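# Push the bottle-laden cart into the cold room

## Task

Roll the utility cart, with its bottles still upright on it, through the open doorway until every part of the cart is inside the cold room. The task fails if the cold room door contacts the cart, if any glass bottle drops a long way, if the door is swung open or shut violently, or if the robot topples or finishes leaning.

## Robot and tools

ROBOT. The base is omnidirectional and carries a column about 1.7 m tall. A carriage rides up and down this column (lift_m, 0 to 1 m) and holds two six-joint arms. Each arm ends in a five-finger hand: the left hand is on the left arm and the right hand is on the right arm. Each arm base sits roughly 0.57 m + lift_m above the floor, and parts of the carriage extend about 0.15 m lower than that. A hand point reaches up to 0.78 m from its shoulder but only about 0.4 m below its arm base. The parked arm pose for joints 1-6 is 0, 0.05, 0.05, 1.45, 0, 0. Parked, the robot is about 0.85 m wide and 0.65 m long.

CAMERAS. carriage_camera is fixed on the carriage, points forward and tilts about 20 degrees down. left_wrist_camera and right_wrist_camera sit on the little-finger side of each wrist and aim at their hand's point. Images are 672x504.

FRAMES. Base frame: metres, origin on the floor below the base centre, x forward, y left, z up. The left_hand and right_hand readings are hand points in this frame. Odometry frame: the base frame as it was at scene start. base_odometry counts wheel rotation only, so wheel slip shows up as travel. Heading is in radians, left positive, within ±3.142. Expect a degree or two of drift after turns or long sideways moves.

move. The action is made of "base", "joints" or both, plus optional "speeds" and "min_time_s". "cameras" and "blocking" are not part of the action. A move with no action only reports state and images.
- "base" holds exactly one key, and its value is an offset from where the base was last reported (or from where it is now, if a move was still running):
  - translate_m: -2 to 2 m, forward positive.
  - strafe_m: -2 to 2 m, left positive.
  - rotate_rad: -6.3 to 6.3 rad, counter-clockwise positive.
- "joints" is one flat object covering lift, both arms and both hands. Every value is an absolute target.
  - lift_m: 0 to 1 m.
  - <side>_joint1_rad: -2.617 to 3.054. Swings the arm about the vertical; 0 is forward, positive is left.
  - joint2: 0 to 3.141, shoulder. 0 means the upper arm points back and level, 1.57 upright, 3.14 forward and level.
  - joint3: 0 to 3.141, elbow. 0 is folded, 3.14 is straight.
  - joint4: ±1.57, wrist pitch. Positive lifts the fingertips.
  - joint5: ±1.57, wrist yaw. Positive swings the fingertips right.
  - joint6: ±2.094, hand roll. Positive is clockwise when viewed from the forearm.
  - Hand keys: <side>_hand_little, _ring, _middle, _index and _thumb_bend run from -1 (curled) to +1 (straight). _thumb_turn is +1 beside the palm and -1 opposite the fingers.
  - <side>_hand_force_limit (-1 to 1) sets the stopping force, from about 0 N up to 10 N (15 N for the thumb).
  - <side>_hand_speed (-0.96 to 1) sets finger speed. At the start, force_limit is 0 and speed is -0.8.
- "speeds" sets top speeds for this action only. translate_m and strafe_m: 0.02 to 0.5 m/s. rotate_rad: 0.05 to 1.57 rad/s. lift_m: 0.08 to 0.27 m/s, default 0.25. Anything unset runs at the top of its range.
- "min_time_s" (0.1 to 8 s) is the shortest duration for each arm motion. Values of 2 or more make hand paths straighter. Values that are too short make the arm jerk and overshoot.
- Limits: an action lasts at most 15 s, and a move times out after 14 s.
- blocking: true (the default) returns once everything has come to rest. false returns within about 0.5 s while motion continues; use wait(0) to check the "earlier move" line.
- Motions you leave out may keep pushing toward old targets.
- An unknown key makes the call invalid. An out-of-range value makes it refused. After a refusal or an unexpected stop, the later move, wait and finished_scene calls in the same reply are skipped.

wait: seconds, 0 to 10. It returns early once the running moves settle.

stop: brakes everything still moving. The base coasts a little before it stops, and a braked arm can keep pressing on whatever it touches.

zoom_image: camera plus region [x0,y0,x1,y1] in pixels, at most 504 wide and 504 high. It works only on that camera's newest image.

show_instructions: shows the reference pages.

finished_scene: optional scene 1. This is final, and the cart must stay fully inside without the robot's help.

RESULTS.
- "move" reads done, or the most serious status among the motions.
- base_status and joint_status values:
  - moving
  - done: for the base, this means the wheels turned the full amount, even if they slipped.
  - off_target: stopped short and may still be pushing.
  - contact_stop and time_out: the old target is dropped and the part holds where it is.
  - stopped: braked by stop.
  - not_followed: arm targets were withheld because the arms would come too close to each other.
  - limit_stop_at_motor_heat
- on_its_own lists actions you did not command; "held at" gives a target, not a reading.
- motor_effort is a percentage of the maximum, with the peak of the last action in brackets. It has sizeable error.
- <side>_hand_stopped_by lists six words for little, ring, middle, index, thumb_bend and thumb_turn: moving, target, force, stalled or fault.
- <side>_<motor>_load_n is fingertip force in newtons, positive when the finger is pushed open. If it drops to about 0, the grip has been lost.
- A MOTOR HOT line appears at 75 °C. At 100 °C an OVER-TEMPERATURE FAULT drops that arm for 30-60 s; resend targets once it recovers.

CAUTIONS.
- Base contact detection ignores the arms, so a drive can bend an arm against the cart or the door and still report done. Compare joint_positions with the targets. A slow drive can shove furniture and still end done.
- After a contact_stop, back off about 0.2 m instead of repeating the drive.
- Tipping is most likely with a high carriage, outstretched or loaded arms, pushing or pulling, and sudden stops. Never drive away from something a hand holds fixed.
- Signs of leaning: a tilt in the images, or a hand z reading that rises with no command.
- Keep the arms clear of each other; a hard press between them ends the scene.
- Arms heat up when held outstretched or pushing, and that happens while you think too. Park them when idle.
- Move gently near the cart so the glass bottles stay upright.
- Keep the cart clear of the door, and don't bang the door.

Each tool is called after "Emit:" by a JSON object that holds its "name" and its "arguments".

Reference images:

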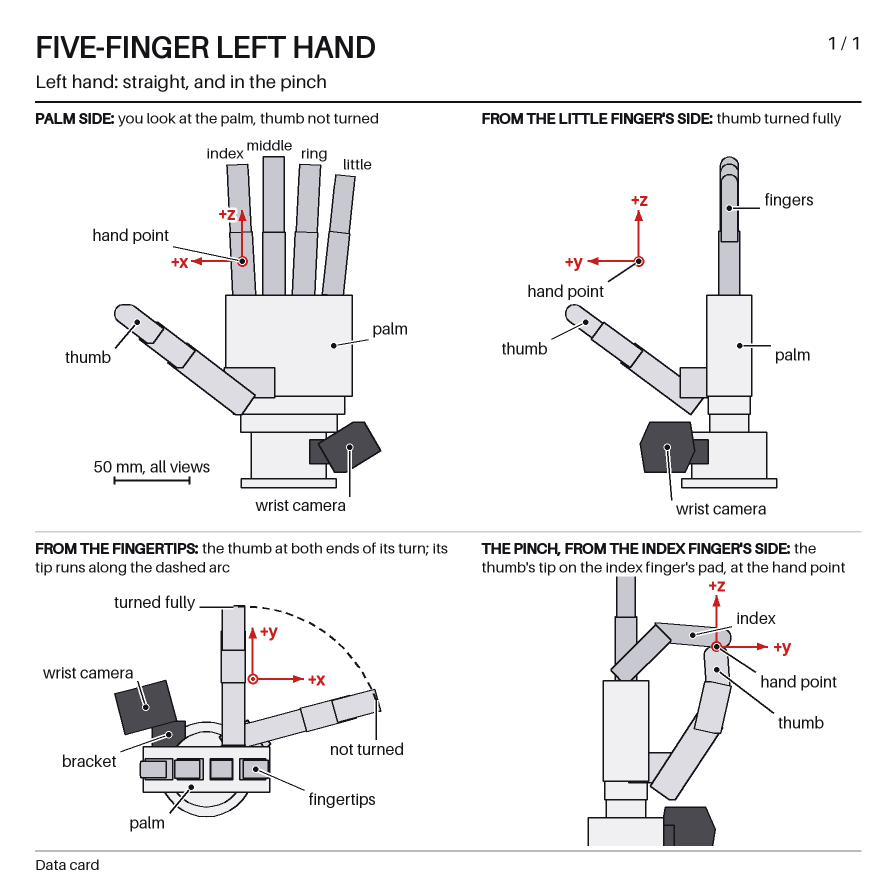

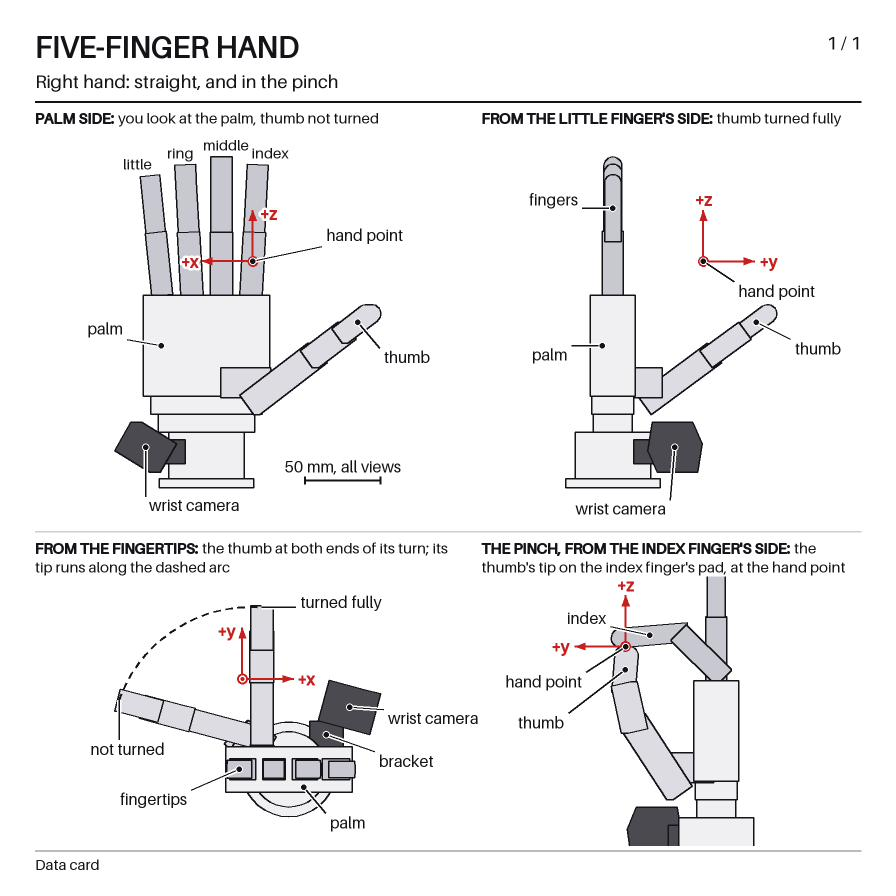

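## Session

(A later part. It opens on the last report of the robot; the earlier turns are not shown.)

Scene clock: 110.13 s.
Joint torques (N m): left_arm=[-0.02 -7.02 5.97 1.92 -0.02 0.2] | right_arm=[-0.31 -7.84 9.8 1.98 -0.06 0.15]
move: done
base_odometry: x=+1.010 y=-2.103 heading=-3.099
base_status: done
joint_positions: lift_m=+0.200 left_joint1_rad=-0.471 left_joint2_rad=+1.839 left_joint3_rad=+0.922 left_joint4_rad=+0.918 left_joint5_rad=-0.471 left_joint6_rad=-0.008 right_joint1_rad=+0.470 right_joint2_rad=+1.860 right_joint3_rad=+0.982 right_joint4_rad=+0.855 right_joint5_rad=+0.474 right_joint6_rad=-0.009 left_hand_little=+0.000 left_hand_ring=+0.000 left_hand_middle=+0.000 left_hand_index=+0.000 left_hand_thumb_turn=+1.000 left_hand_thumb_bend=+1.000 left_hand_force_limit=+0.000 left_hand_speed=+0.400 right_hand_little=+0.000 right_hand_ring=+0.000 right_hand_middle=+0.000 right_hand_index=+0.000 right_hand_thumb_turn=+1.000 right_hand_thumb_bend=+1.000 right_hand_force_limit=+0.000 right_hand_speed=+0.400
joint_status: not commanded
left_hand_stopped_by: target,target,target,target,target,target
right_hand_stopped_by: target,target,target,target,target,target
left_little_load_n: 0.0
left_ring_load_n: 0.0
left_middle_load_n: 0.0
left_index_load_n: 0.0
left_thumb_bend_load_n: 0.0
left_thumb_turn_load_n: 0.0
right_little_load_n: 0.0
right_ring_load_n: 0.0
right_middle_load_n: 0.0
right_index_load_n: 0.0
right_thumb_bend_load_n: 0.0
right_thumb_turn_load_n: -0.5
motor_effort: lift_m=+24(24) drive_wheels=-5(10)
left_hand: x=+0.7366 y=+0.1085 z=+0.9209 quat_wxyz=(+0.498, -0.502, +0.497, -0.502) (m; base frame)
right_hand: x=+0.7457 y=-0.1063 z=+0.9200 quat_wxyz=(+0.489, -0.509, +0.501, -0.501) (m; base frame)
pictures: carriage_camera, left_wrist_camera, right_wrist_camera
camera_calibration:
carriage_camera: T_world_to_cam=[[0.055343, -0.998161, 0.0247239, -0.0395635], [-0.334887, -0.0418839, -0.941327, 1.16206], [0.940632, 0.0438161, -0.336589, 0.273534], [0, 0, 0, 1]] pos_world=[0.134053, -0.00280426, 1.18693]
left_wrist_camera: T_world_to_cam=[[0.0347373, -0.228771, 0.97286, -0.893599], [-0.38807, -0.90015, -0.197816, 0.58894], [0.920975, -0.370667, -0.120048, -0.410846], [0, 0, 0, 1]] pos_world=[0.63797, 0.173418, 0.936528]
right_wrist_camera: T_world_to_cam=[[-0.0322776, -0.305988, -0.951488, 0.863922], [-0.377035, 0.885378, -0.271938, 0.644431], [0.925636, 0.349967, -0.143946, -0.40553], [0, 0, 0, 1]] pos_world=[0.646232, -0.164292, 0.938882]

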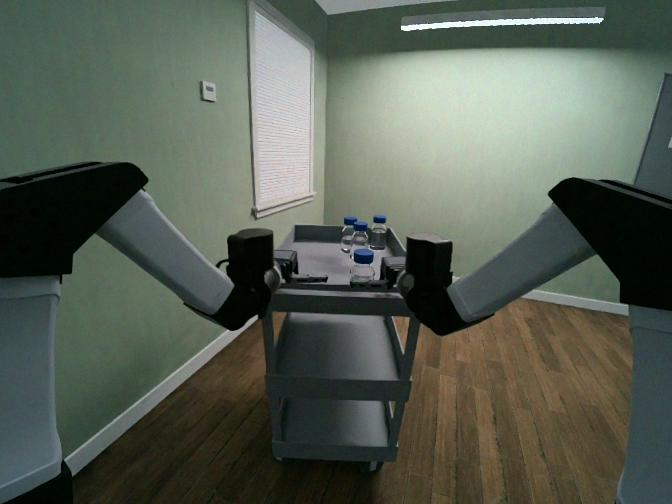

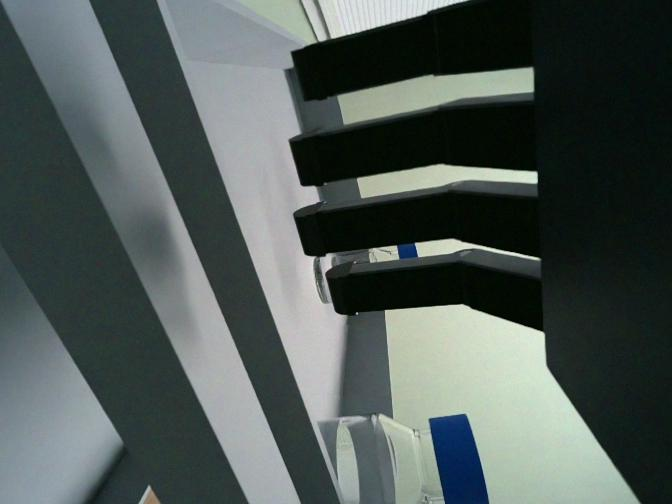

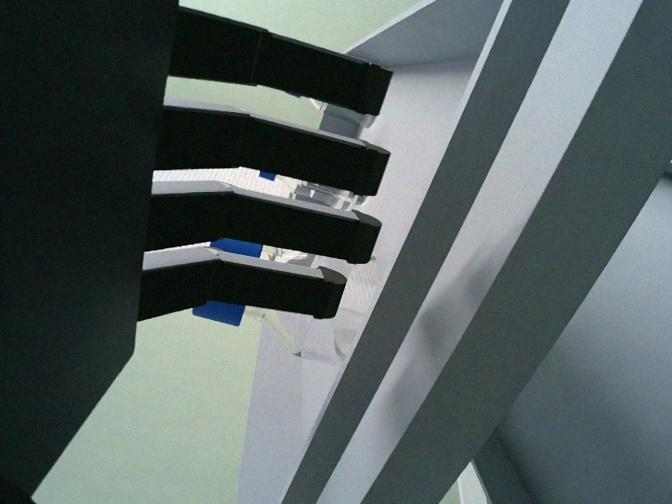

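Emit:
{"name": "move", "arguments": {"joints": {"lift_m": 0.14}, "speeds": {"lift_m": 0.08}, "cameras": ["all"]}}

Scene clock: 111.63 s.
Joint torques (N m): left_arm=[0.08 -6.93 5.94 1.94 0.02 0.17] | right_arm=[-0.36 -7.73 9.16 2.05 -0.08 0.15]
move: done
base_odometry: x=+1.010 y=-2.103 heading=-3.099
base_status: not commanded
joint_positions: lift_m=+0.140 left_joint1_rad=-0.471 left_joint2_rad=+1.838 left_joint3_rad=+0.922 left_joint4_rad=+0.916 left_joint5_rad=-0.471 left_joint6_rad=-0.008 right_joint1_rad=+0.470 right_joint2_rad=+1.861 right_joint3_rad=+0.988 right_joint4_rad=+0.847 right_joint5_rad=+0.474 right_joint6_rad=-0.009 left_hand_little=+0.000 left_hand_ring=+0.000 left_hand_middle=+0.000 left_hand_index=+0.000 left_hand_thumb_turn=+1.000 left_hand_thumb_bend=+1.000 left_hand_force_limit=+0.000 left_hand_speed=+0.400 right_hand_little=+0.000 right_hand_ring=+0.000 right_hand_middle=+0.000 right_hand_index=+0.000 right_hand_thumb_turn=+1.000 right_hand_thumb_bend=+1.000 right_hand_force_limit=+0.000 right_hand_speed=+0.400
joint_status: all done
left_hand_stopped_by: target,target,target,target,target,target
right_hand_stopped_by: target,target,target,target,target,target
left_little_load_n: -0.5
left_ring_load_n: 0.0
left_middle_load_n: 0.0
left_index_load_n: 0.0
left_thumb_bend_load_n: 0.0
left_thumb_turn_load_n: -0.5
right_little_load_n: 0.0
right_ring_load_n: 0.0
right_middle_load_n: 0.0
right_index_load_n: 0.0
right_thumb_bend_load_n: 0.5
right_thumb_turn_load_n: -0.5
motor_effort: lift_m=+25(27) drive_wheels=+3(5)
left_hand: x=+0.7365 y=+0.1086 z=+0.8604 quat_wxyz=(+0.498, -0.502, +0.498, -0.502) (m; base frame)
right_hand: x=+0.7465 y=-0.1059 z=+0.8604 quat_wxyz=(+0.488, -0.510, +0.502, -0.500) (m; base frame)
pictures: carriage_camera, left_wrist_camera, right_wrist_camera
camera_calibration:
carriage_camera: T_world_to_cam=[[0.055343, -0.998161, 0.0247239, -0.0380776], [-0.334887, -0.0418839, -0.941327, 1.10549], [0.940632, 0.0438161, -0.336589, 0.253305], [0, 0, 0, 1]] pos_world=[0.134053, -0.00280426, 1.12683]
left_wrist_camera: T_world_to_cam=[[0.0364017, -0.229616, 0.9726, -0.835505], [-0.38841, -0.899978, -0.197934, 0.577334], [0.920767, -0.370563, -0.121946, -0.416192], [0, 0, 0, 1]] pos_world=[0.637872, 0.173517, 0.876134]
right_wrist_camera: T_world_to_cam=[[-0.0338439, -0.306805, -0.951171, 0.808155], [-0.377436, 0.885163, -0.272084, 0.628578], [0.925417, 0.349797, -0.145756, -0.413255], [0, 0, 0, 1]] pos_world=[0.647032, -0.163892, 0.879485]

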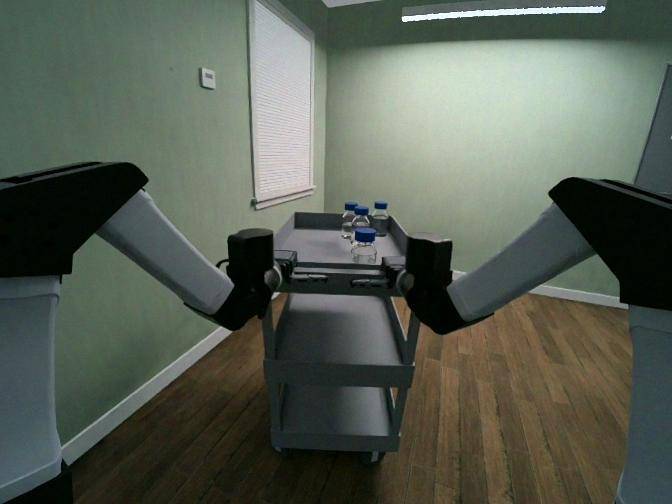

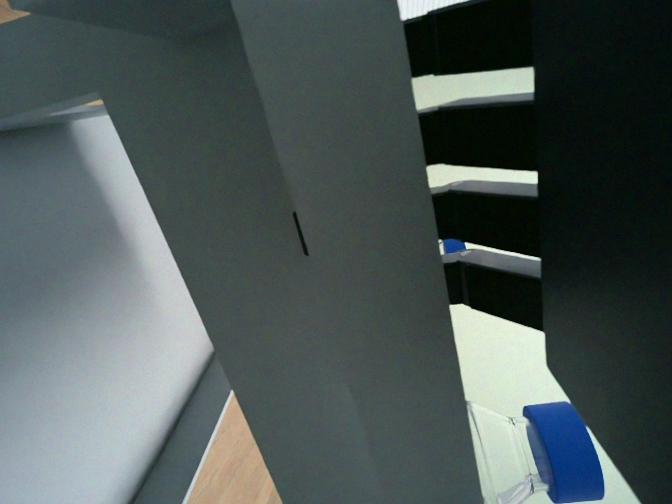

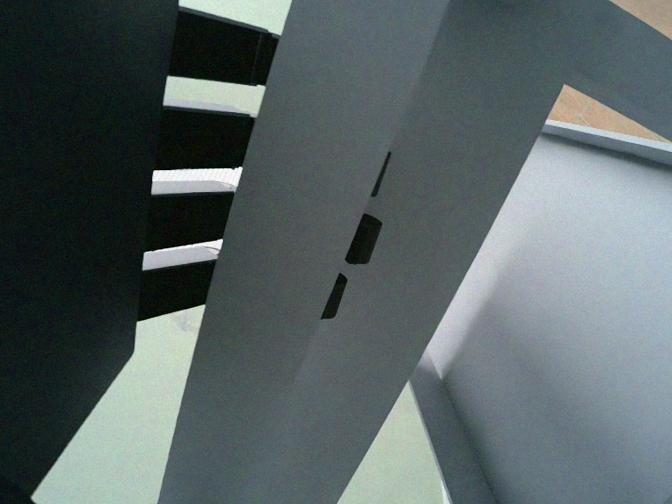

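Emit:
{"name": "move", "arguments": {"joints": {"left_hand_thumb_turn": -1, "left_hand_speed": -0.4, "left_hand_force_limit": -0.2, "right_hand_thumb_turn": -1, "right_hand_speed": -0.4, "right_hand_force_limit": -0.2}, "cameras": []}}

Emit:
{"name": "move", "arguments": {"joints": {"left_hand_little": -0.7, "left_hand_ring": -0.7, "left_hand_middle": -0.7, "left_hand_index": -0.7, "left_hand_speed": -0.6, "right_hand_little": -0.7, "right_hand_ring": -0.7, "right_hand_middle": -0.7, "right_hand_index": -0.7, "right_hand_speed": -0.6}, "cameras": []}}

Emit:
{"name": "move", "arguments": {"joints": {"left_hand_thumb_bend": -0.9, "left_hand_force_limit": 0.0, "right_hand_thumb_bend": -0.9, "right_hand_force_limit": 0.0}, "cameras": ["all"]}}

Scene clock: 113.97 s.
Joint torques (N m): left_arm=[-0.06 -6.97 5.94 1.93 0.01 0.18] | right_arm=[-0.27 -7.82 9.22 2.06 -0.07 0.15]
move: done
base_odometry: x=+1.010 y=-2.103 heading=-3.099
base_status: not commanded
joint_positions: lift_m=+0.140 left_joint1_rad=-0.471 left_joint2_rad=+1.838 left_joint3_rad=+0.922 left_joint4_rad=+0.916 left_joint5_rad=-0.471 left_joint6_rad=-0.008 right_joint1_rad=+0.470 right_joint2_rad=+1.861 right_joint3_rad=+0.988 right_joint4_rad=+0.847 right_joint5_rad=+0.474 right_joint6_rad=-0.009 left_hand_little=+0.000 left_hand_ring=+0.000 left_hand_middle=+0.000 left_hand_index=+0.000 left_hand_thumb_turn=-1.000 left_hand_thumb_bend=+1.000 left_hand_force_limit=-0.200 left_hand_speed=-0.400 right_hand_little=+0.000 right_hand_ring=+0.000 right_hand_middle=+0.000 right_hand_index=+0.000 right_hand_thumb_turn=-1.000 right_hand_thumb_bend=+1.000 right_hand_force_limit=-0.200 right_hand_speed=-0.400
joint_status: all done
left_hand_stopped_by: target,target,target,target,target,target
right_hand_stopped_by: target,target,target,target,target,target
left_little_load_n: 0.0
left_ring_load_n: 0.0
left_middle_load_n: 0.0
left_index_load_n: 0.0
left_thumb_bend_load_n: 0.0
left_thumb_turn_load_n: 0.0
right_little_load_n: 0.0
right_ring_load_n: 0.0
right_middle_load_n: 0.0
right_index_load_n: 0.0
right_thumb_bend_load_n: 0.0
right_thumb_turn_load_n: 0.0
motor_effort: lift_m=+25(25) drive_wheels=-5(5)
left_hand: x=+0.7365 y=+0.1086 z=+0.8604 quat_wxyz=(+0.498, -0.502, +0.498, -0.502) (m; base frame)
right_hand: x=+0.7465 y=-0.1058 z=+0.8604 quat_wxyz=(+0.488, -0.510, +0.502, -0.500) (m; base frame)
pictures: none
No camera images: "cameras" was empty.

Scene clock: 115.10 s.
Joint torques (N m): left_arm=[-0.05 -7.15 6.64 2.12 -0.05 0.16] | right_arm=[0.25 -8.44 8.38 2.31 -0.01 0.1]
move: done
base_odometry: x=+1.010 y=-2.103 heading=-3.099
base_status: not commanded
joint_positions: lift_m=+0.140 left_joint1_rad=-0.471 left_joint2_rad=+1.838 left_joint3_rad=+0.914 left_joint4_rad=+0.899 left_joint5_rad=-0.465 left_joint6_rad=-0.006 right_joint1_rad=+0.463 right_joint2_rad=+1.867 right_joint3_rad=+0.995 right_joint4_rad=+0.822 right_joint5_rad=+0.469 right_joint6_rad=-0.005 left_hand_little=-0.700 left_hand_ring=-0.693 left_hand_middle=-0.694 left_hand_index=-0.695 left_hand_thumb_turn=-1.000 left_hand_thumb_bend=+1.000 left_hand_force_limit=-0.200 left_hand_speed=-0.600 right_hand_little=-0.700 right_hand_ring=-0.700 right_hand_middle=-0.700 right_hand_index=-0.700 right_hand_thumb_turn=-1.000 right_hand_thumb_bend=+1.000 right_hand_force_limit=-0.200 right_hand_speed=-0.600
joint_status: all done
left_hand_stopped_by: target,force,force,force,target,target
right_hand_stopped_by: target,target,target,target,target,target
left_little_load_n: 0.5
left_ring_load_n: 1.5
left_middle_load_n: 0.5
left_index_load_n: 0.0
left_thumb_bend_load_n: 0.0
left_thumb_turn_load_n: 0.0
right_little_load_n: 2.5
right_ring_load_n: 0.5
right_middle_load_n: 0.0
right_index_load_n: 0.0
right_thumb_bend_load_n: 0.0
right_thumb_turn_load_n: 0.0
motor_effort: lift_m=+25(25) drive_wheels=-5(6)
left_hand: x=+0.7338 y=+0.1088 z=+0.8522 quat_wxyz=(+0.494, -0.503, +0.509, -0.494) (m; base frame)
right_hand: x=+0.7475 y=-0.1079 z=+0.8540 quat_wxyz=(+0.480, -0.517, +0.505, -0.497) (m; base frame)
pictures: none
No camera images: "cameras" was empty.

Scene clock: 118.73 s.
Joint torques (N m): left_arm=[0.05 -6.94 6.58 2.12 -0.09 0.12] | right_arm=[0.23 -8.39 8.59 2.28 0.01 0.08]
move: off_target
base_odometry: x=+1.010 y=-2.103 heading=-3.099
base_status: not commanded
joint_positions: lift_m=+0.140 left_joint1_rad=-0.471 left_joint2_rad=+1.838 left_joint3_rad=+0.914 left_joint4_rad=+0.899 left_joint5_rad=-0.465 left_joint6_rad=-0.006 right_joint1_rad=+0.463 right_joint2_rad=+1.867 right_joint3_rad=+0.995 right_joint4_rad=+0.822 right_joint5_rad=+0.469 right_joint6_rad=-0.005 left_hand_little=-0.700 left_hand_ring=-0.693 left_hand_middle=-0.694 left_hand_index=-0.695 left_hand_thumb_turn=-1.000 left_hand_thumb_bend=+0.494 left_hand_force_limit=+0.000 left_hand_speed=-0.600 right_hand_little=-0.700 right_hand_ring=-0.700 right_hand_middle=-0.700 right_hand_index=-0.700 right_hand_thumb_turn=-1.000 right_hand_thumb_bend=+0.479 right_hand_force_limit=+0.000 right_hand_speed=-0.600
joint_status: left_hand_thumb_bend off_target (ended at +0.494, target -0.900); right_hand_thumb_bend off_target (ended at +0.479, target -0.900); the others done
left_hand_stopped_by: target,force,force,force,force,target
right_hand_stopped_by: target,target,target,target,force,target
left_little_load_n: 0.5
left_ring_load_n: 1.5
left_middle_load_n: 0.5
left_index_load_n: 0.0
left_thumb_bend_load_n: 8.0
left_thumb_turn_load_n: 1.5
right_little_load_n: 2.0
right_ring_load_n: 0.5
right_middle_load_n: 0.5
right_index_load_n: 0.0
right_thumb_bend_load_n: 10.0
right_thumb_turn_load_n: 1.5
motor_effort: lift_m=+25(25) drive_wheels=-5(5)
left_hand: x=+0.7338 y=+0.1088 z=+0.8522 quat_wxyz=(+0.494, -0.503, +0.509, -0.494) (m; base frame)
right_hand: x=+0.7475 y=-0.1079 z=+0.8540 quat_wxyz=(+0.480, -0.517, +0.505, -0.497) (m; base frame)
pictures: carriage_camera, left_wrist_camera, right_wrist_camera
camera_calibration:
carriage_camera: T_world_to_cam=[[0.055343, -0.998161, 0.0247239, -0.0380776], [-0.334887, -0.0418839, -0.941327, 1.10549], [0.940632, 0.0438161, -0.336589, 0.253305], [0, 0, 0, 1]] pos_world=[0.134053, -0.00280426, 1.12683]
left_wrist_camera: T_world_to_cam=[[0.056739, -0.243551, 0.968227, -0.837127], [-0.398392, -0.894758, -0.201724, 0.5849], [0.915459, -0.374288, -0.147796, -0.388328], [0, 0, 0, 1]] pos_world=[0.636016, 0.174114, 0.871124]
right_wrist_camera: T_world_to_cam=[[-0.0550711, -0.313108, -0.948119, 0.814028], [-0.382249, 0.883833, -0.269676, 0.630439], [0.922417, 0.347566, -0.168359, -0.393115], [0, 0, 0, 1]] pos_world=[0.64843, -0.16569, 0.875625]

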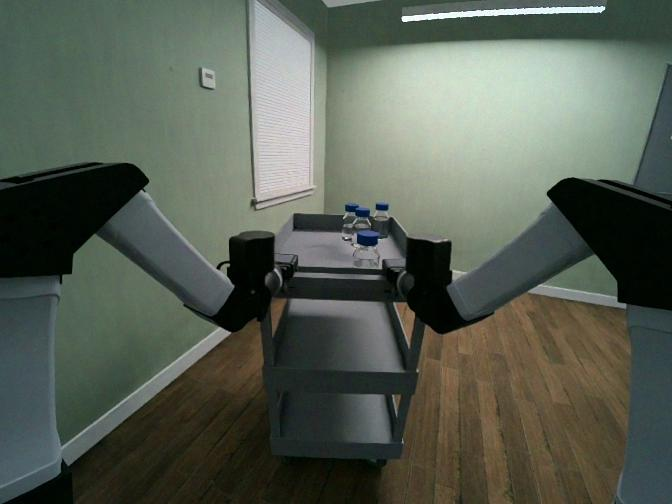

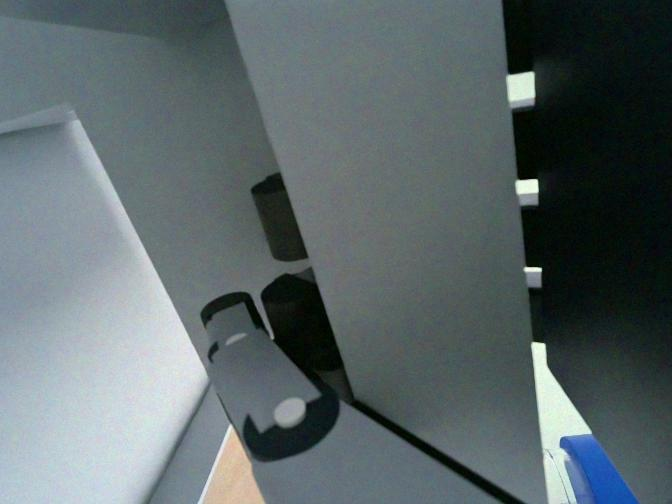

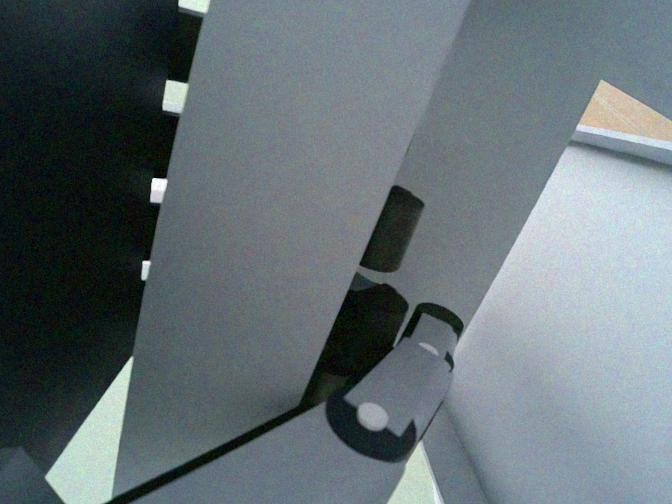

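Emit:
{"name": "move", "arguments": {"base": {"strafe_m": -0.3}, "speeds": {"strafe_m": 0.12}, "cameras": ["all"]}}

Scene clock: 122.23 s.
Joint torques (N m): left_arm=[1.07 -6.2 8.24 2.15 -0.02 0.16] | right_arm=[-0.5 -10.1 7.79 2.29 0.15 -0.07]
move: done
base_odometry: x=+0.997 y=-1.804 heading=-3.099
base_status: done
joint_positions: lift_m=+0.140 left_joint1_rad=-0.483 left_joint2_rad=+1.830 left_joint3_rad=+0.896 left_joint4_rad=+0.897 left_joint5_rad=-0.472 left_joint6_rad=-0.006 right_joint1_rad=+0.470 right_joint2_rad=+1.887 right_joint3_rad=+1.002 right_joint4_rad=+0.824 right_joint5_rad=+0.457 right_joint6_rad=+0.012 left_hand_little=-0.700 left_hand_ring=-0.694 left_hand_middle=-0.694 left_hand_index=-0.695 left_hand_thumb_turn=-1.000 left_hand_thumb_bend=+0.494 left_hand_force_limit=+0.000 left_hand_speed=-0.600 right_hand_little=-0.700 right_hand_ring=-0.700 right_hand_middle=-0.700 right_hand_index=-0.700 right_hand_thumb_turn=-1.000 right_hand_thumb_bend=+0.479 right_hand_force_limit=+0.000 right_hand_speed=-0.600
joint_status: not commanded
left_hand_stopped_by: target,force,force,force,force,target
right_hand_stopped_by: target,target,target,target,force,target
left_little_load_n: -1.0
left_ring_load_n: 0.0
left_middle_load_n: 0.5
left_index_load_n: 0.0
left_thumb_bend_load_n: 8.5
left_thumb_turn_load_n: 1.5
right_little_load_n: 1.0
right_ring_load_n: 0.0
right_middle_load_n: 0.5
right_index_load_n: 0.0
right_thumb_bend_load_n: 10.0
right_thumb_turn_load_n: 2.0
motor_effort: lift_m=+25(25) drive_wheels=-2(11)
left_hand: x=+0.7278 y=+0.1061 z=+0.8484 quat_wxyz=(+0.492, -0.503, +0.514, -0.492) (m; base frame)
right_hand: x=+0.7479 y=-0.1002 z=+0.8476 quat_wxyz=(+0.486, -0.520, +0.506, -0.487) (m; base frame)
pictures: carriage_camera, left_wrist_camera, right_wrist_camera
camera_calibration:
carriage_camera: T_world_to_cam=[[0.055343, -0.998161, 0.0247239, -0.0380776], [-0.334887, -0.0418839, -0.941327, 1.10549], [0.940632, 0.0438161, -0.336589, 0.253305], [0, 0, 0, 1]] pos_world=[0.134053, -0.00280426, 1.12683]
left_wrist_camera: T_world_to_cam=[[0.0645097, -0.248775, 0.966411, -0.837316], [-0.40503, -0.891601, -0.202481, 0.584449], [0.912025, -0.378363, -0.158278, -0.372591], [0, 0, 0, 1]] pos_world=[0.630546, 0.171817, 0.868558]
right_wrist_camera: T_world_to_cam=[[-0.0588018, -0.301956, -0.951507, 0.81734], [-0.399819, 0.880492, -0.254712, 0.622229], [0.914706, 0.365453, -0.172502, -0.386195], [0, 0, 0, 1]] pos_world=[0.650095, -0.159931, 0.869574]

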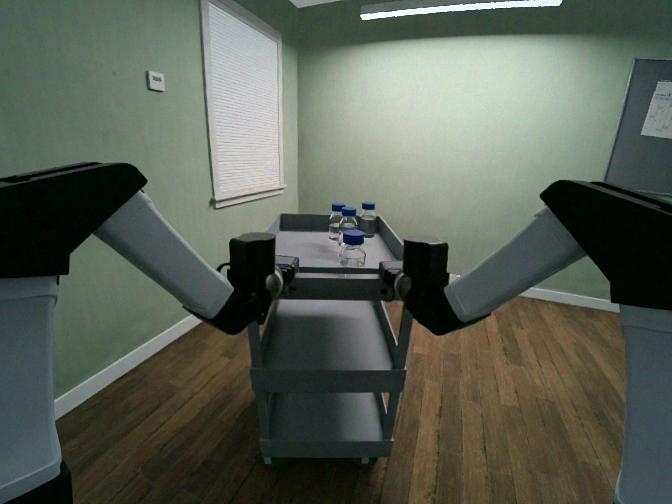

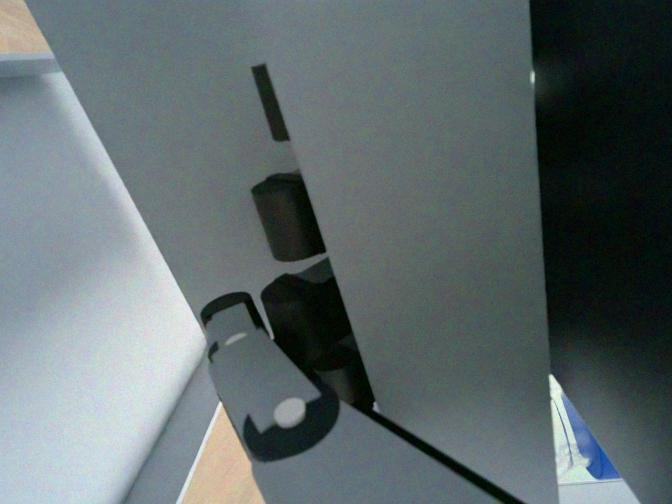

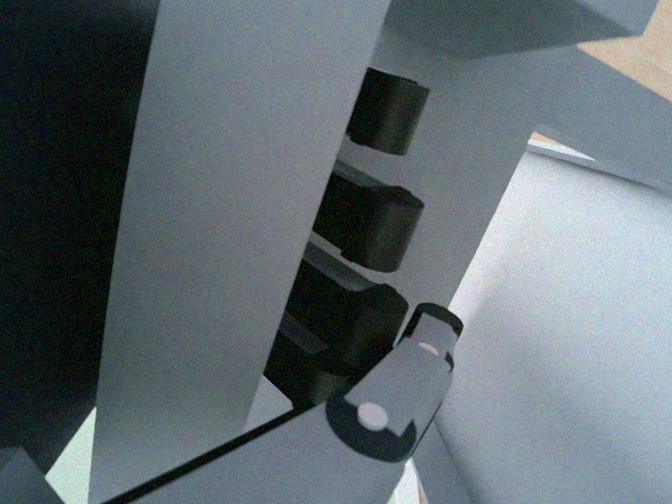

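Emit:
{"name": "move", "arguments": {"base": {"strafe_m": -0.8}, "speeds": {"strafe_m": 0.15}, "cameras": ["carriage_camera"]}}

Emit:
{"name": "move", "arguments": {"base": {"translate_m": 0.35}, "speeds": {"translate_m": 0.12}, "cameras": ["all"]}}

Scene clock: 128.73 s.
Joint torques (N m): left_arm=[0.38 -6.34 8.1 2.08 0 0.18] | right_arm=[-0.53 -9.96 7.77 2.14 0.16 -0.05]
move: done
base_odometry: x=+0.962 y=-1.004 heading=-3.099
base_status: done
joint_positions: lift_m=+0.140 left_joint1_rad=-0.475 left_joint2_rad=+1.830 left_joint3_rad=+0.896 left_joint4_rad=+0.900 left_joint5_rad=-0.471 left_joint6_rad=-0.006 right_joint1_rad=+0.471 right_joint2_rad=+1.887 right_joint3_rad=+1.002 right_joint4_rad=+0.839 right_joint5_rad=+0.459 right_joint6_rad=+0.010 left_hand_little=-0.700 left_hand_ring=-0.694 left_hand_middle=-0.694 left_hand_index=-0.695 left_hand_thumb_turn=-1.000 left_hand_thumb_bend=+0.494 left_hand_force_limit=+0.000 left_hand_speed=-0.600 right_hand_little=-0.700 right_hand_ring=-0.700 right_hand_middle=-0.700 right_hand_index=-0.700 right_hand_thumb_turn=-1.000 right_hand_thumb_bend=+0.479 right_hand_force_limit=+0.000 right_hand_speed=-0.600
joint_status: not commanded
left_hand_stopped_by: target,force,force,force,force,target
right_hand_stopped_by: target,target,target,target,force,target
left_little_load_n: -1.5
left_ring_load_n: 0.0
left_middle_load_n: 0.5
left_index_load_n: 0.0
left_thumb_bend_load_n: 8.5
left_thumb_turn_load_n: 1.5
right_little_load_n: 0.0
right_ring_load_n: 0.0
right_middle_load_n: 0.0
right_index_load_n: 0.0
right_thumb_bend_load_n: 10.0
right_thumb_turn_load_n: 2.0
motor_effort: lift_m=+25(25) drive_wheels=-2(8)
left_hand: x=+0.7295 y=+0.1098 z=+0.8492 quat_wxyz=(+0.494, -0.504, +0.511, -0.491) (m; base frame)
right_hand: x=+0.7486 y=-0.0993 z=+0.8513 quat_wxyz=(+0.490, -0.516, +0.504, -0.489) (m; base frame)
pictures: carriage_camera
camera_calibration:
carriage_camera: T_world_to_cam=[[0.055343, -0.998161, 0.0247239, -0.0380776], [-0.334887, -0.0418839, -0.941327, 1.10549], [0.940632, 0.0438161, -0.336589, 0.253305], [0, 0, 0, 1]] pos_world=[0.134053, -0.00280426, 1.12683]

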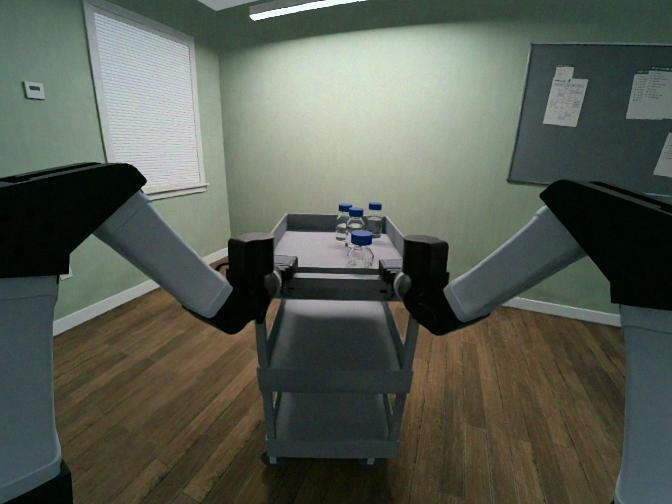

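Scene clock: 132.43 s.
Joint torques (N m): left_arm=[0.55 -8.01 6.19 2.32 -0.81 0.17] | right_arm=[-0.99 -8.28 8.91 2.56 -0.73 0.05]
move: done
base_odometry: x=+0.613 y=-1.019 heading=-3.100
base_status: done
joint_positions: lift_m=+0.140 left_joint1_rad=-0.479 left_joint2_rad=+1.851 left_joint3_rad=+0.917 left_joint4_rad=+0.882 left_joint5_rad=-0.383 left_joint6_rad=-0.007 right_joint1_rad=+0.479 right_joint2_rad=+1.866 right_joint3_rad=+0.990 right_joint4_rad=+0.796 right_joint5_rad=+0.534 right_joint6_rad=+0.002 left_hand_little=-0.700 left_hand_ring=-0.694 left_hand_middle=-0.694 left_hand_index=-0.695 left_hand_thumb_turn=-1.000 left_hand_thumb_bend=+0.494 left_hand_force_limit=+0.000 left_hand_speed=-0.600 right_hand_little=-0.700 right_hand_ring=-0.700 right_hand_middle=-0.700 right_hand_index=-0.700 right_hand_thumb_turn=-1.000 right_hand_thumb_bend=+0.479 right_hand_force_limit=+0.000 right_hand_speed=-0.600
joint_status: not commanded
left_hand_stopped_by: target,force,force,force,force,target
right_hand_stopped_by: target,target,target,target,force,target
left_little_load_n: 0.0
left_ring_load_n: 0.5
left_middle_load_n: 1.0
left_index_load_n: 5.0
left_thumb_bend_load_n: 8.5
left_thumb_turn_load_n: 1.5
right_little_load_n: -2.5
right_ring_load_n: -1.0
right_middle_load_n: 0.5
right_index_load_n: -0.5
right_thumb_bend_load_n: 10.0
right_thumb_turn_load_n: 2.0
motor_effort: lift_m=+25(25) drive_wheels=-7(10)
left_hand: x=+0.7286 y=+0.0889 z=+0.8423 quat_wxyz=(+0.467, -0.484, +0.539, -0.507) (m; base frame)
right_hand: x=+0.7435 y=-0.1134 z=+0.8463 quat_wxyz=(+0.459, -0.512, +0.521, -0.505) (m; base frame)
pictures: carriage_camera, left_wrist_camera, right_wrist_camera
camera_calibration:
carriage_camera: T_world_to_cam=[[0.055343, -0.998161, 0.0247239, -0.0380776], [-0.334887, -0.0418839, -0.941327, 1.10549], [0.940632, 0.0438161, -0.336589, 0.253305], [0, 0, 0, 1]] pos_world=[0.134053, -0.00280426, 1.12683]
left_wrist_camera: T_world_to_cam=[[0.0585647, -0.25667, 0.964723, -0.829308], [-0.482421, -0.853327, -0.197746, 0.617251], [0.87398, -0.453822, -0.173798, -0.33329], [0, 0, 0, 1]] pos_world=[0.637631, 0.162604, 0.864187]
right_wrist_camera: T_world_to_cam=[[-0.0936789, -0.31939, -0.942982, 0.828549], [-0.344013, 0.899193, -0.270384, 0.605696], [0.93428, 0.299068, -0.19411, -0.381305], [0, 0, 0, 1]] pos_world=[0.64223, -0.165971, 0.871062]

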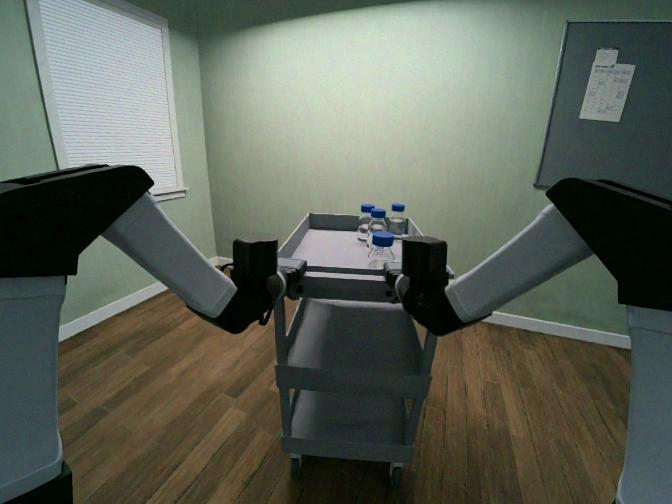

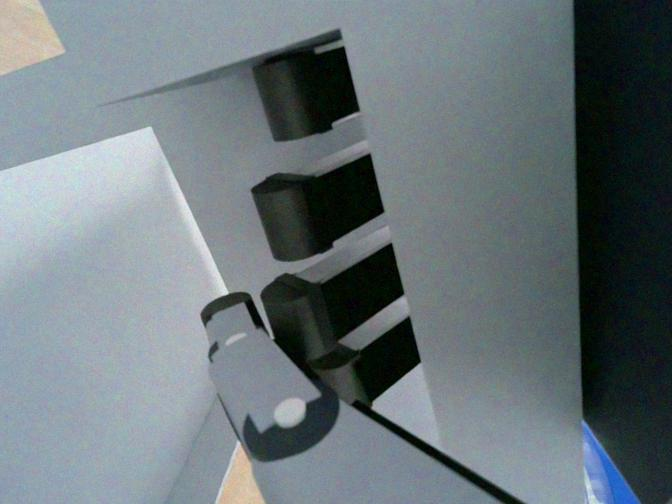

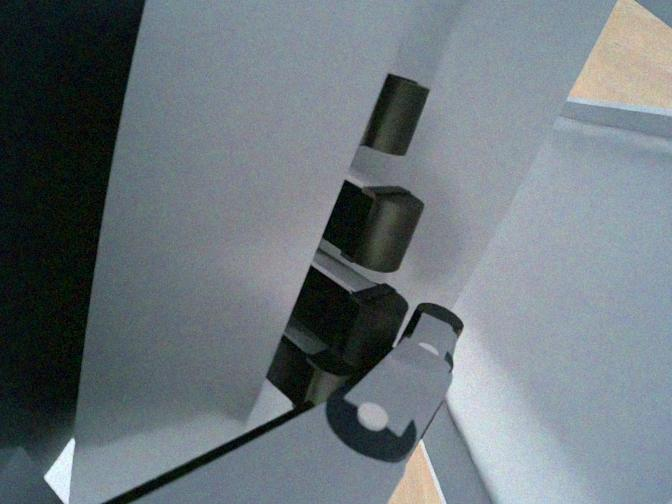

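Emit:
{"name": "move", "arguments": {"base": {"rotate_rad": 0.7}, "speeds": {"rotate_rad": 0.15}, "cameras": ["all"]}}

Scene clock: 137.93 s.
Joint torques (N m): left_arm=[0.23 -7.91 6.02 2.09 -0.03 0.24] | right_arm=[-0.36 -9.37 8.76 2.34 0.43 -0.24]
move: done
base_odometry: x=+0.612 y=-1.019 heading=-2.400
base_status: done
joint_positions: lift_m=+0.140 left_joint1_rad=-0.474 left_joint2_rad=+1.849 left_joint3_rad=+0.919 left_joint4_rad=+0.902 left_joint5_rad=-0.468 left_joint6_rad=-0.013 right_joint1_rad=+0.471 right_joint2_rad=+1.879 right_joint3_rad=+0.992 right_joint4_rad=+0.821 right_joint5_rad=+0.422 right_joint6_rad=+0.025 left_hand_little=-0.700 left_hand_ring=-0.694 left_hand_middle=-0.694 left_hand_index=-0.695 left_hand_thumb_turn=-1.000 left_hand_thumb_bend=+0.494 left_hand_force_limit=+0.000 left_hand_speed=-0.600 right_hand_little=-0.700 right_hand_ring=-0.700 right_hand_middle=-0.700 right_hand_index=-0.700 right_hand_thumb_turn=-1.000 right_hand_thumb_bend=+0.479 right_hand_force_limit=+0.000 right_hand_speed=-0.600
joint_status: not commanded
left_hand_stopped_by: target,force,force,force,force,target
right_hand_stopped_by: target,target,target,target,force,target
left_little_load_n: 0.0
left_ring_load_n: 0.0
left_middle_load_n: 0.5
left_index_load_n: 1.0
left_thumb_bend_load_n: 8.5
left_thumb_turn_load_n: 1.5
right_little_load_n: 0.5
right_ring_load_n: 2.5
right_middle_load_n: 1.0
right_index_load_n: 1.0
right_thumb_bend_load_n: 10.0
right_thumb_turn_load_n: 2.0
motor_effort: lift_m=+25(25) drive_wheels=+5(14)
left_hand: x=+0.7348 y=+0.1067 z=+0.8501 quat_wxyz=(+0.492, -0.505, +0.507, -0.495) (m; base frame)
right_hand: x=+0.7440 y=-0.0931 z=+0.8468 quat_wxyz=(+0.496, -0.527, +0.502, -0.473) (m; base frame)
pictures: carriage_camera, left_wrist_camera, right_wrist_camera
camera_calibration:
carriage_camera: T_world_to_cam=[[0.055343, -0.998161, 0.0247239, -0.0380776], [-0.334887, -0.0418839, -0.941327, 1.10549], [0.940632, 0.0438161, -0.336589, 0.253305], [0, 0, 0, 1]] pos_world=[0.134053, -0.00280426, 1.12683]
left_wrist_camera: T_world_to_cam=[[0.0583508, -0.237056, 0.969742, -0.838877], [-0.398872, -0.896026, -0.195036, 0.577759], [0.915148, -0.375422, -0.146839, -0.390775], [0, 0, 0, 1]] pos_world=[0.637018, 0.17212, 0.868797]
right_wrist_camera: T_world_to_cam=[[-0.0538, -0.29148, -0.955063, 0.818624], [-0.432599, 0.868836, -0.240795, 0.625695], [0.89998, 0.400204, -0.172837, -0.370795], [0, 0, 0, 1]] pos_world=[0.648425, -0.156621, 0.868414]

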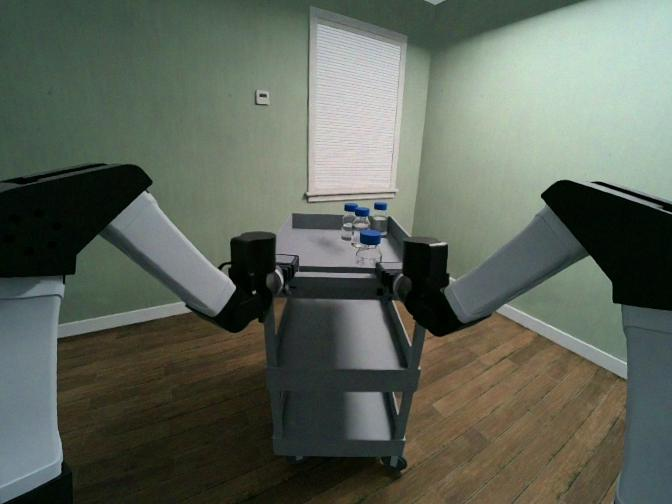

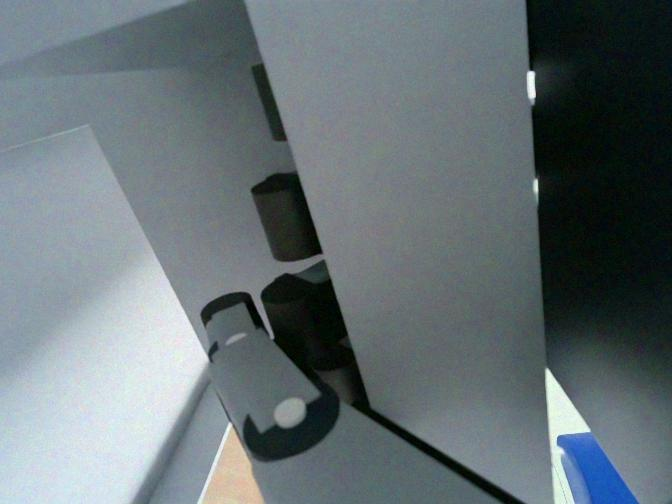

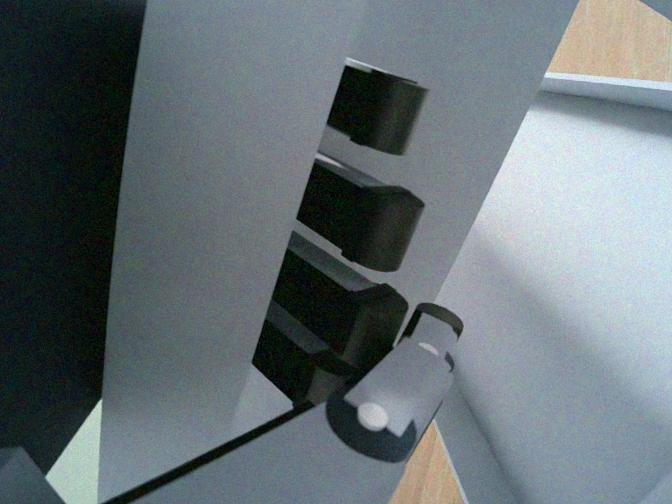

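Emit:
{"name": "move", "arguments": {"base": {"rotate_rad": 0.8}, "speeds": {"rotate_rad": 0.18}, "cameras": ["carriage_camera"]}}

Emit:
{"name": "move", "arguments": {"base": {"rotate_rad": 0.7}, "speeds": {"rotate_rad": 0.18}, "cameras": ["all"]}}

Scene clock: 143.70 s.
Joint torques (N m): left_arm=[0.01 -7.35 6.6 2.1 -0.05 0.19] | right_arm=[-0.08 -9.84 8.02 2.34 0.21 -0.08]
move: done
base_odometry: x=+0.612 y=-1.019 heading=-1.600
base_status: done
joint_positions: lift_m=+0.140 left_joint1_rad=-0.472 left_joint2_rad=+1.844 left_joint3_rad=+0.914 left_joint4_rad=+0.902 left_joint5_rad=-0.470 left_joint6_rad=-0.011 right_joint1_rad=+0.470 right_joint2_rad=+1.884 right_joint3_rad=+0.999 right_joint4_rad=+0.819 right_joint5_rad=+0.446 right_joint6_rad=+0.017 left_hand_little=-0.700 left_hand_ring=-0.694 left_hand_middle=-0.694 left_hand_index=-0.695 left_hand_thumb_turn=-1.000 left_hand_thumb_bend=+0.494 left_hand_force_limit=+0.000 left_hand_speed=-0.600 right_hand_little=-0.700 right_hand_ring=-0.700 right_hand_middle=-0.700 right_hand_index=-0.700 right_hand_thumb_turn=-1.000 right_hand_thumb_bend=+0.479 right_hand_force_limit=+0.000 right_hand_speed=-0.600
joint_status: not commanded
left_hand_stopped_by: target,force,force,force,force,target
right_hand_stopped_by: target,target,target,target,force,target
left_little_load_n: 1.0
left_ring_load_n: 1.0
left_middle_load_n: 0.5
left_index_load_n: 0.5
left_thumb_bend_load_n: 8.5
left_thumb_turn_load_n: 1.5
right_little_load_n: 0.5
right_ring_load_n: 0.0
right_middle_load_n: 0.5
right_index_load_n: 0.5
right_thumb_bend_load_n: 10.0
right_thumb_turn_load_n: 2.0
motor_effort: lift_m=+25(25) drive_wheels=+6(16)
left_hand: x=+0.7341 y=+0.1088 z=+0.8499 quat_wxyz=(+0.493, -0.505, +0.507, -0.494) (m; base frame)
right_hand: x=+0.7465 y=-0.0981 z=+0.8467 quat_wxyz=(+0.488, -0.523, +0.506, -0.482) (m; base frame)
pictures: carriage_camera
camera_calibration:
carriage_camera: T_world_to_cam=[[0.055343, -0.998161, 0.0247239, -0.0380776], [-0.334887, -0.0418839, -0.941327, 1.10549], [0.940632, 0.0438161, -0.336589, 0.253305], [0, 0, 0, 1]] pos_world=[0.134053, -0.00280426, 1.12683]

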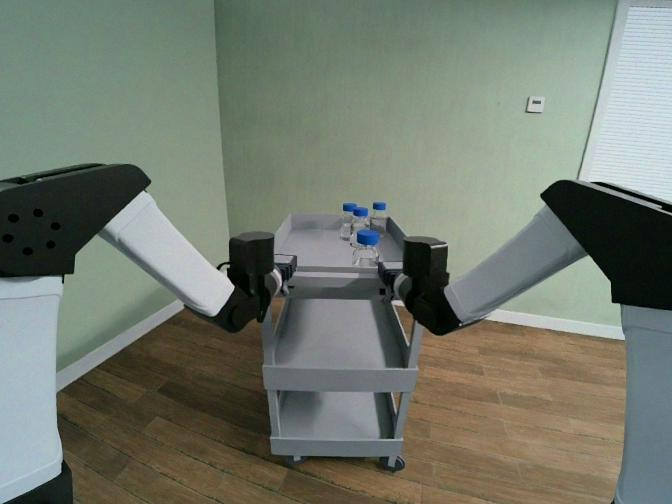

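Scene clock: 148.87 s.
Joint torques (N m): left_arm=[0.2 -7.58 6.84 2.05 0.01 0.23] | right_arm=[-0.5 -9.84 7.97 2.32 0.3 -0.19]
move: done
base_odometry: x=+0.612 y=-1.019 heading=-0.900
base_status: done
joint_positions: lift_m=+0.140 left_joint1_rad=-0.474 left_joint2_rad=+1.846 left_joint3_rad=+0.911 left_joint4_rad=+0.904 left_joint5_rad=-0.471 left_joint6_rad=-0.011 right_joint1_rad=+0.471 right_joint2_rad=+1.884 right_joint3_rad=+1.000 right_joint4_rad=+0.820 right_joint5_rad=+0.447 right_joint6_rad=+0.019 left_hand_little=-0.700 left_hand_ring=-0.694 left_hand_middle=-0.694 left_hand_index=-0.695 left_hand_thumb_turn=-1.000 left_hand_thumb_bend=+0.494 left_hand_force_limit=+0.000 left_hand_speed=-0.600 right_hand_little=-0.700 right_hand_ring=-0.700 right_hand_middle=-0.700 right_hand_index=-0.700 right_hand_thumb_turn=-1.000 right_hand_thumb_bend=+0.479 right_hand_force_limit=+0.000 right_hand_speed=-0.600
joint_status: not commanded
left_hand_stopped_by: target,force,force,force,force,target
right_hand_stopped_by: target,target,target,target,force,target
left_little_load_n: 1.0
left_ring_load_n: 1.0
left_middle_load_n: 0.0
left_index_load_n: 0.5
left_thumb_bend_load_n: 8.5
left_thumb_turn_load_n: 1.0
right_little_load_n: 1.0
right_ring_load_n: 0.0
right_middle_load_n: 0.5
right_index_load_n: 0.0
right_thumb_bend_load_n: 10.0
right_thumb_turn_load_n: 2.0
motor_effort: lift_m=+25(25) drive_wheels=+6(17)
left_hand: x=+0.7334 y=+0.1083 z=+0.8487 quat_wxyz=(+0.493, -0.506, +0.508, -0.493) (m; base frame)
right_hand: x=+0.7464 y=-0.0974 z=+0.8469 quat_wxyz=(+0.489, -0.523, +0.506, -0.482) (m; base frame)
pictures: carriage_camera, left_wrist_camera, right_wrist_camera
camera_calibration:
carriage_camera: T_world_to_cam=[[0.055343, -0.998161, 0.0247239, -0.0380776], [-0.334887, -0.0418839, -0.941327, 1.10549], [0.940632, 0.0438161, -0.336589, 0.253305], [0, 0, 0, 1]] pos_world=[0.134053, -0.00280426, 1.12683]
left_wrist_camera: T_world_to_cam=[[0.0615674, -0.239929, 0.968836, -0.838307], [-0.39596, -0.896898, -0.196951, 0.577955], [0.916201, -0.371495, -0.150222, -0.387408], [0, 0, 0, 1]] pos_world=[0.635403, 0.173312, 0.867814]
right_wrist_camera: T_world_to_cam=[[-0.0593442, -0.297414, -0.952902, 0.819411], [-0.410875, 0.877252, -0.248215, 0.621404], [0.909758, 0.376794, -0.17426, -0.379689], [0, 0, 0, 1]] pos_world=[0.649372, -0.158359, 0.868895]

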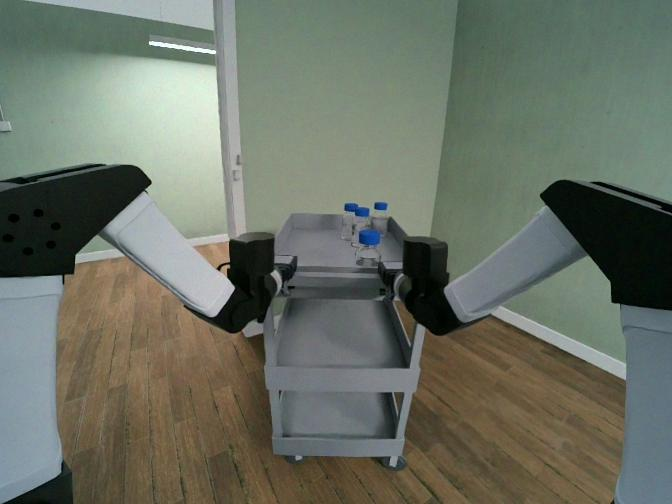

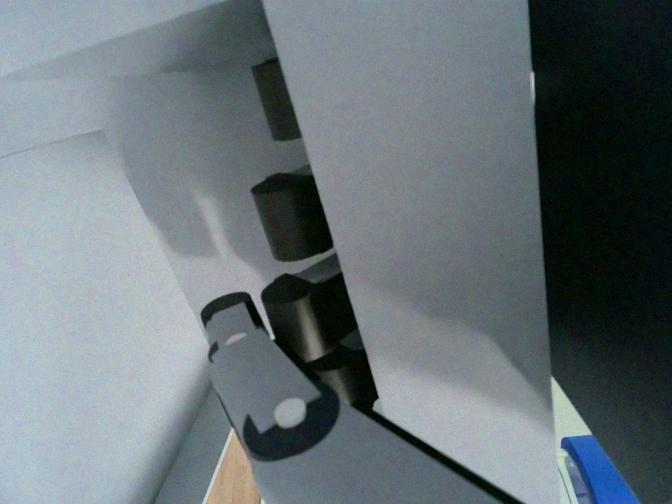

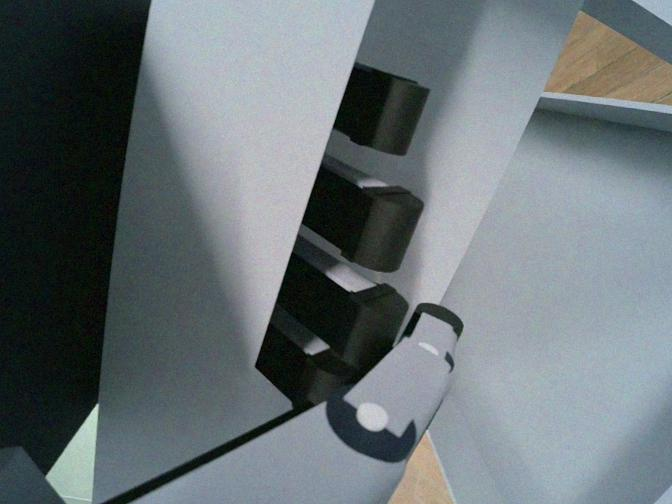

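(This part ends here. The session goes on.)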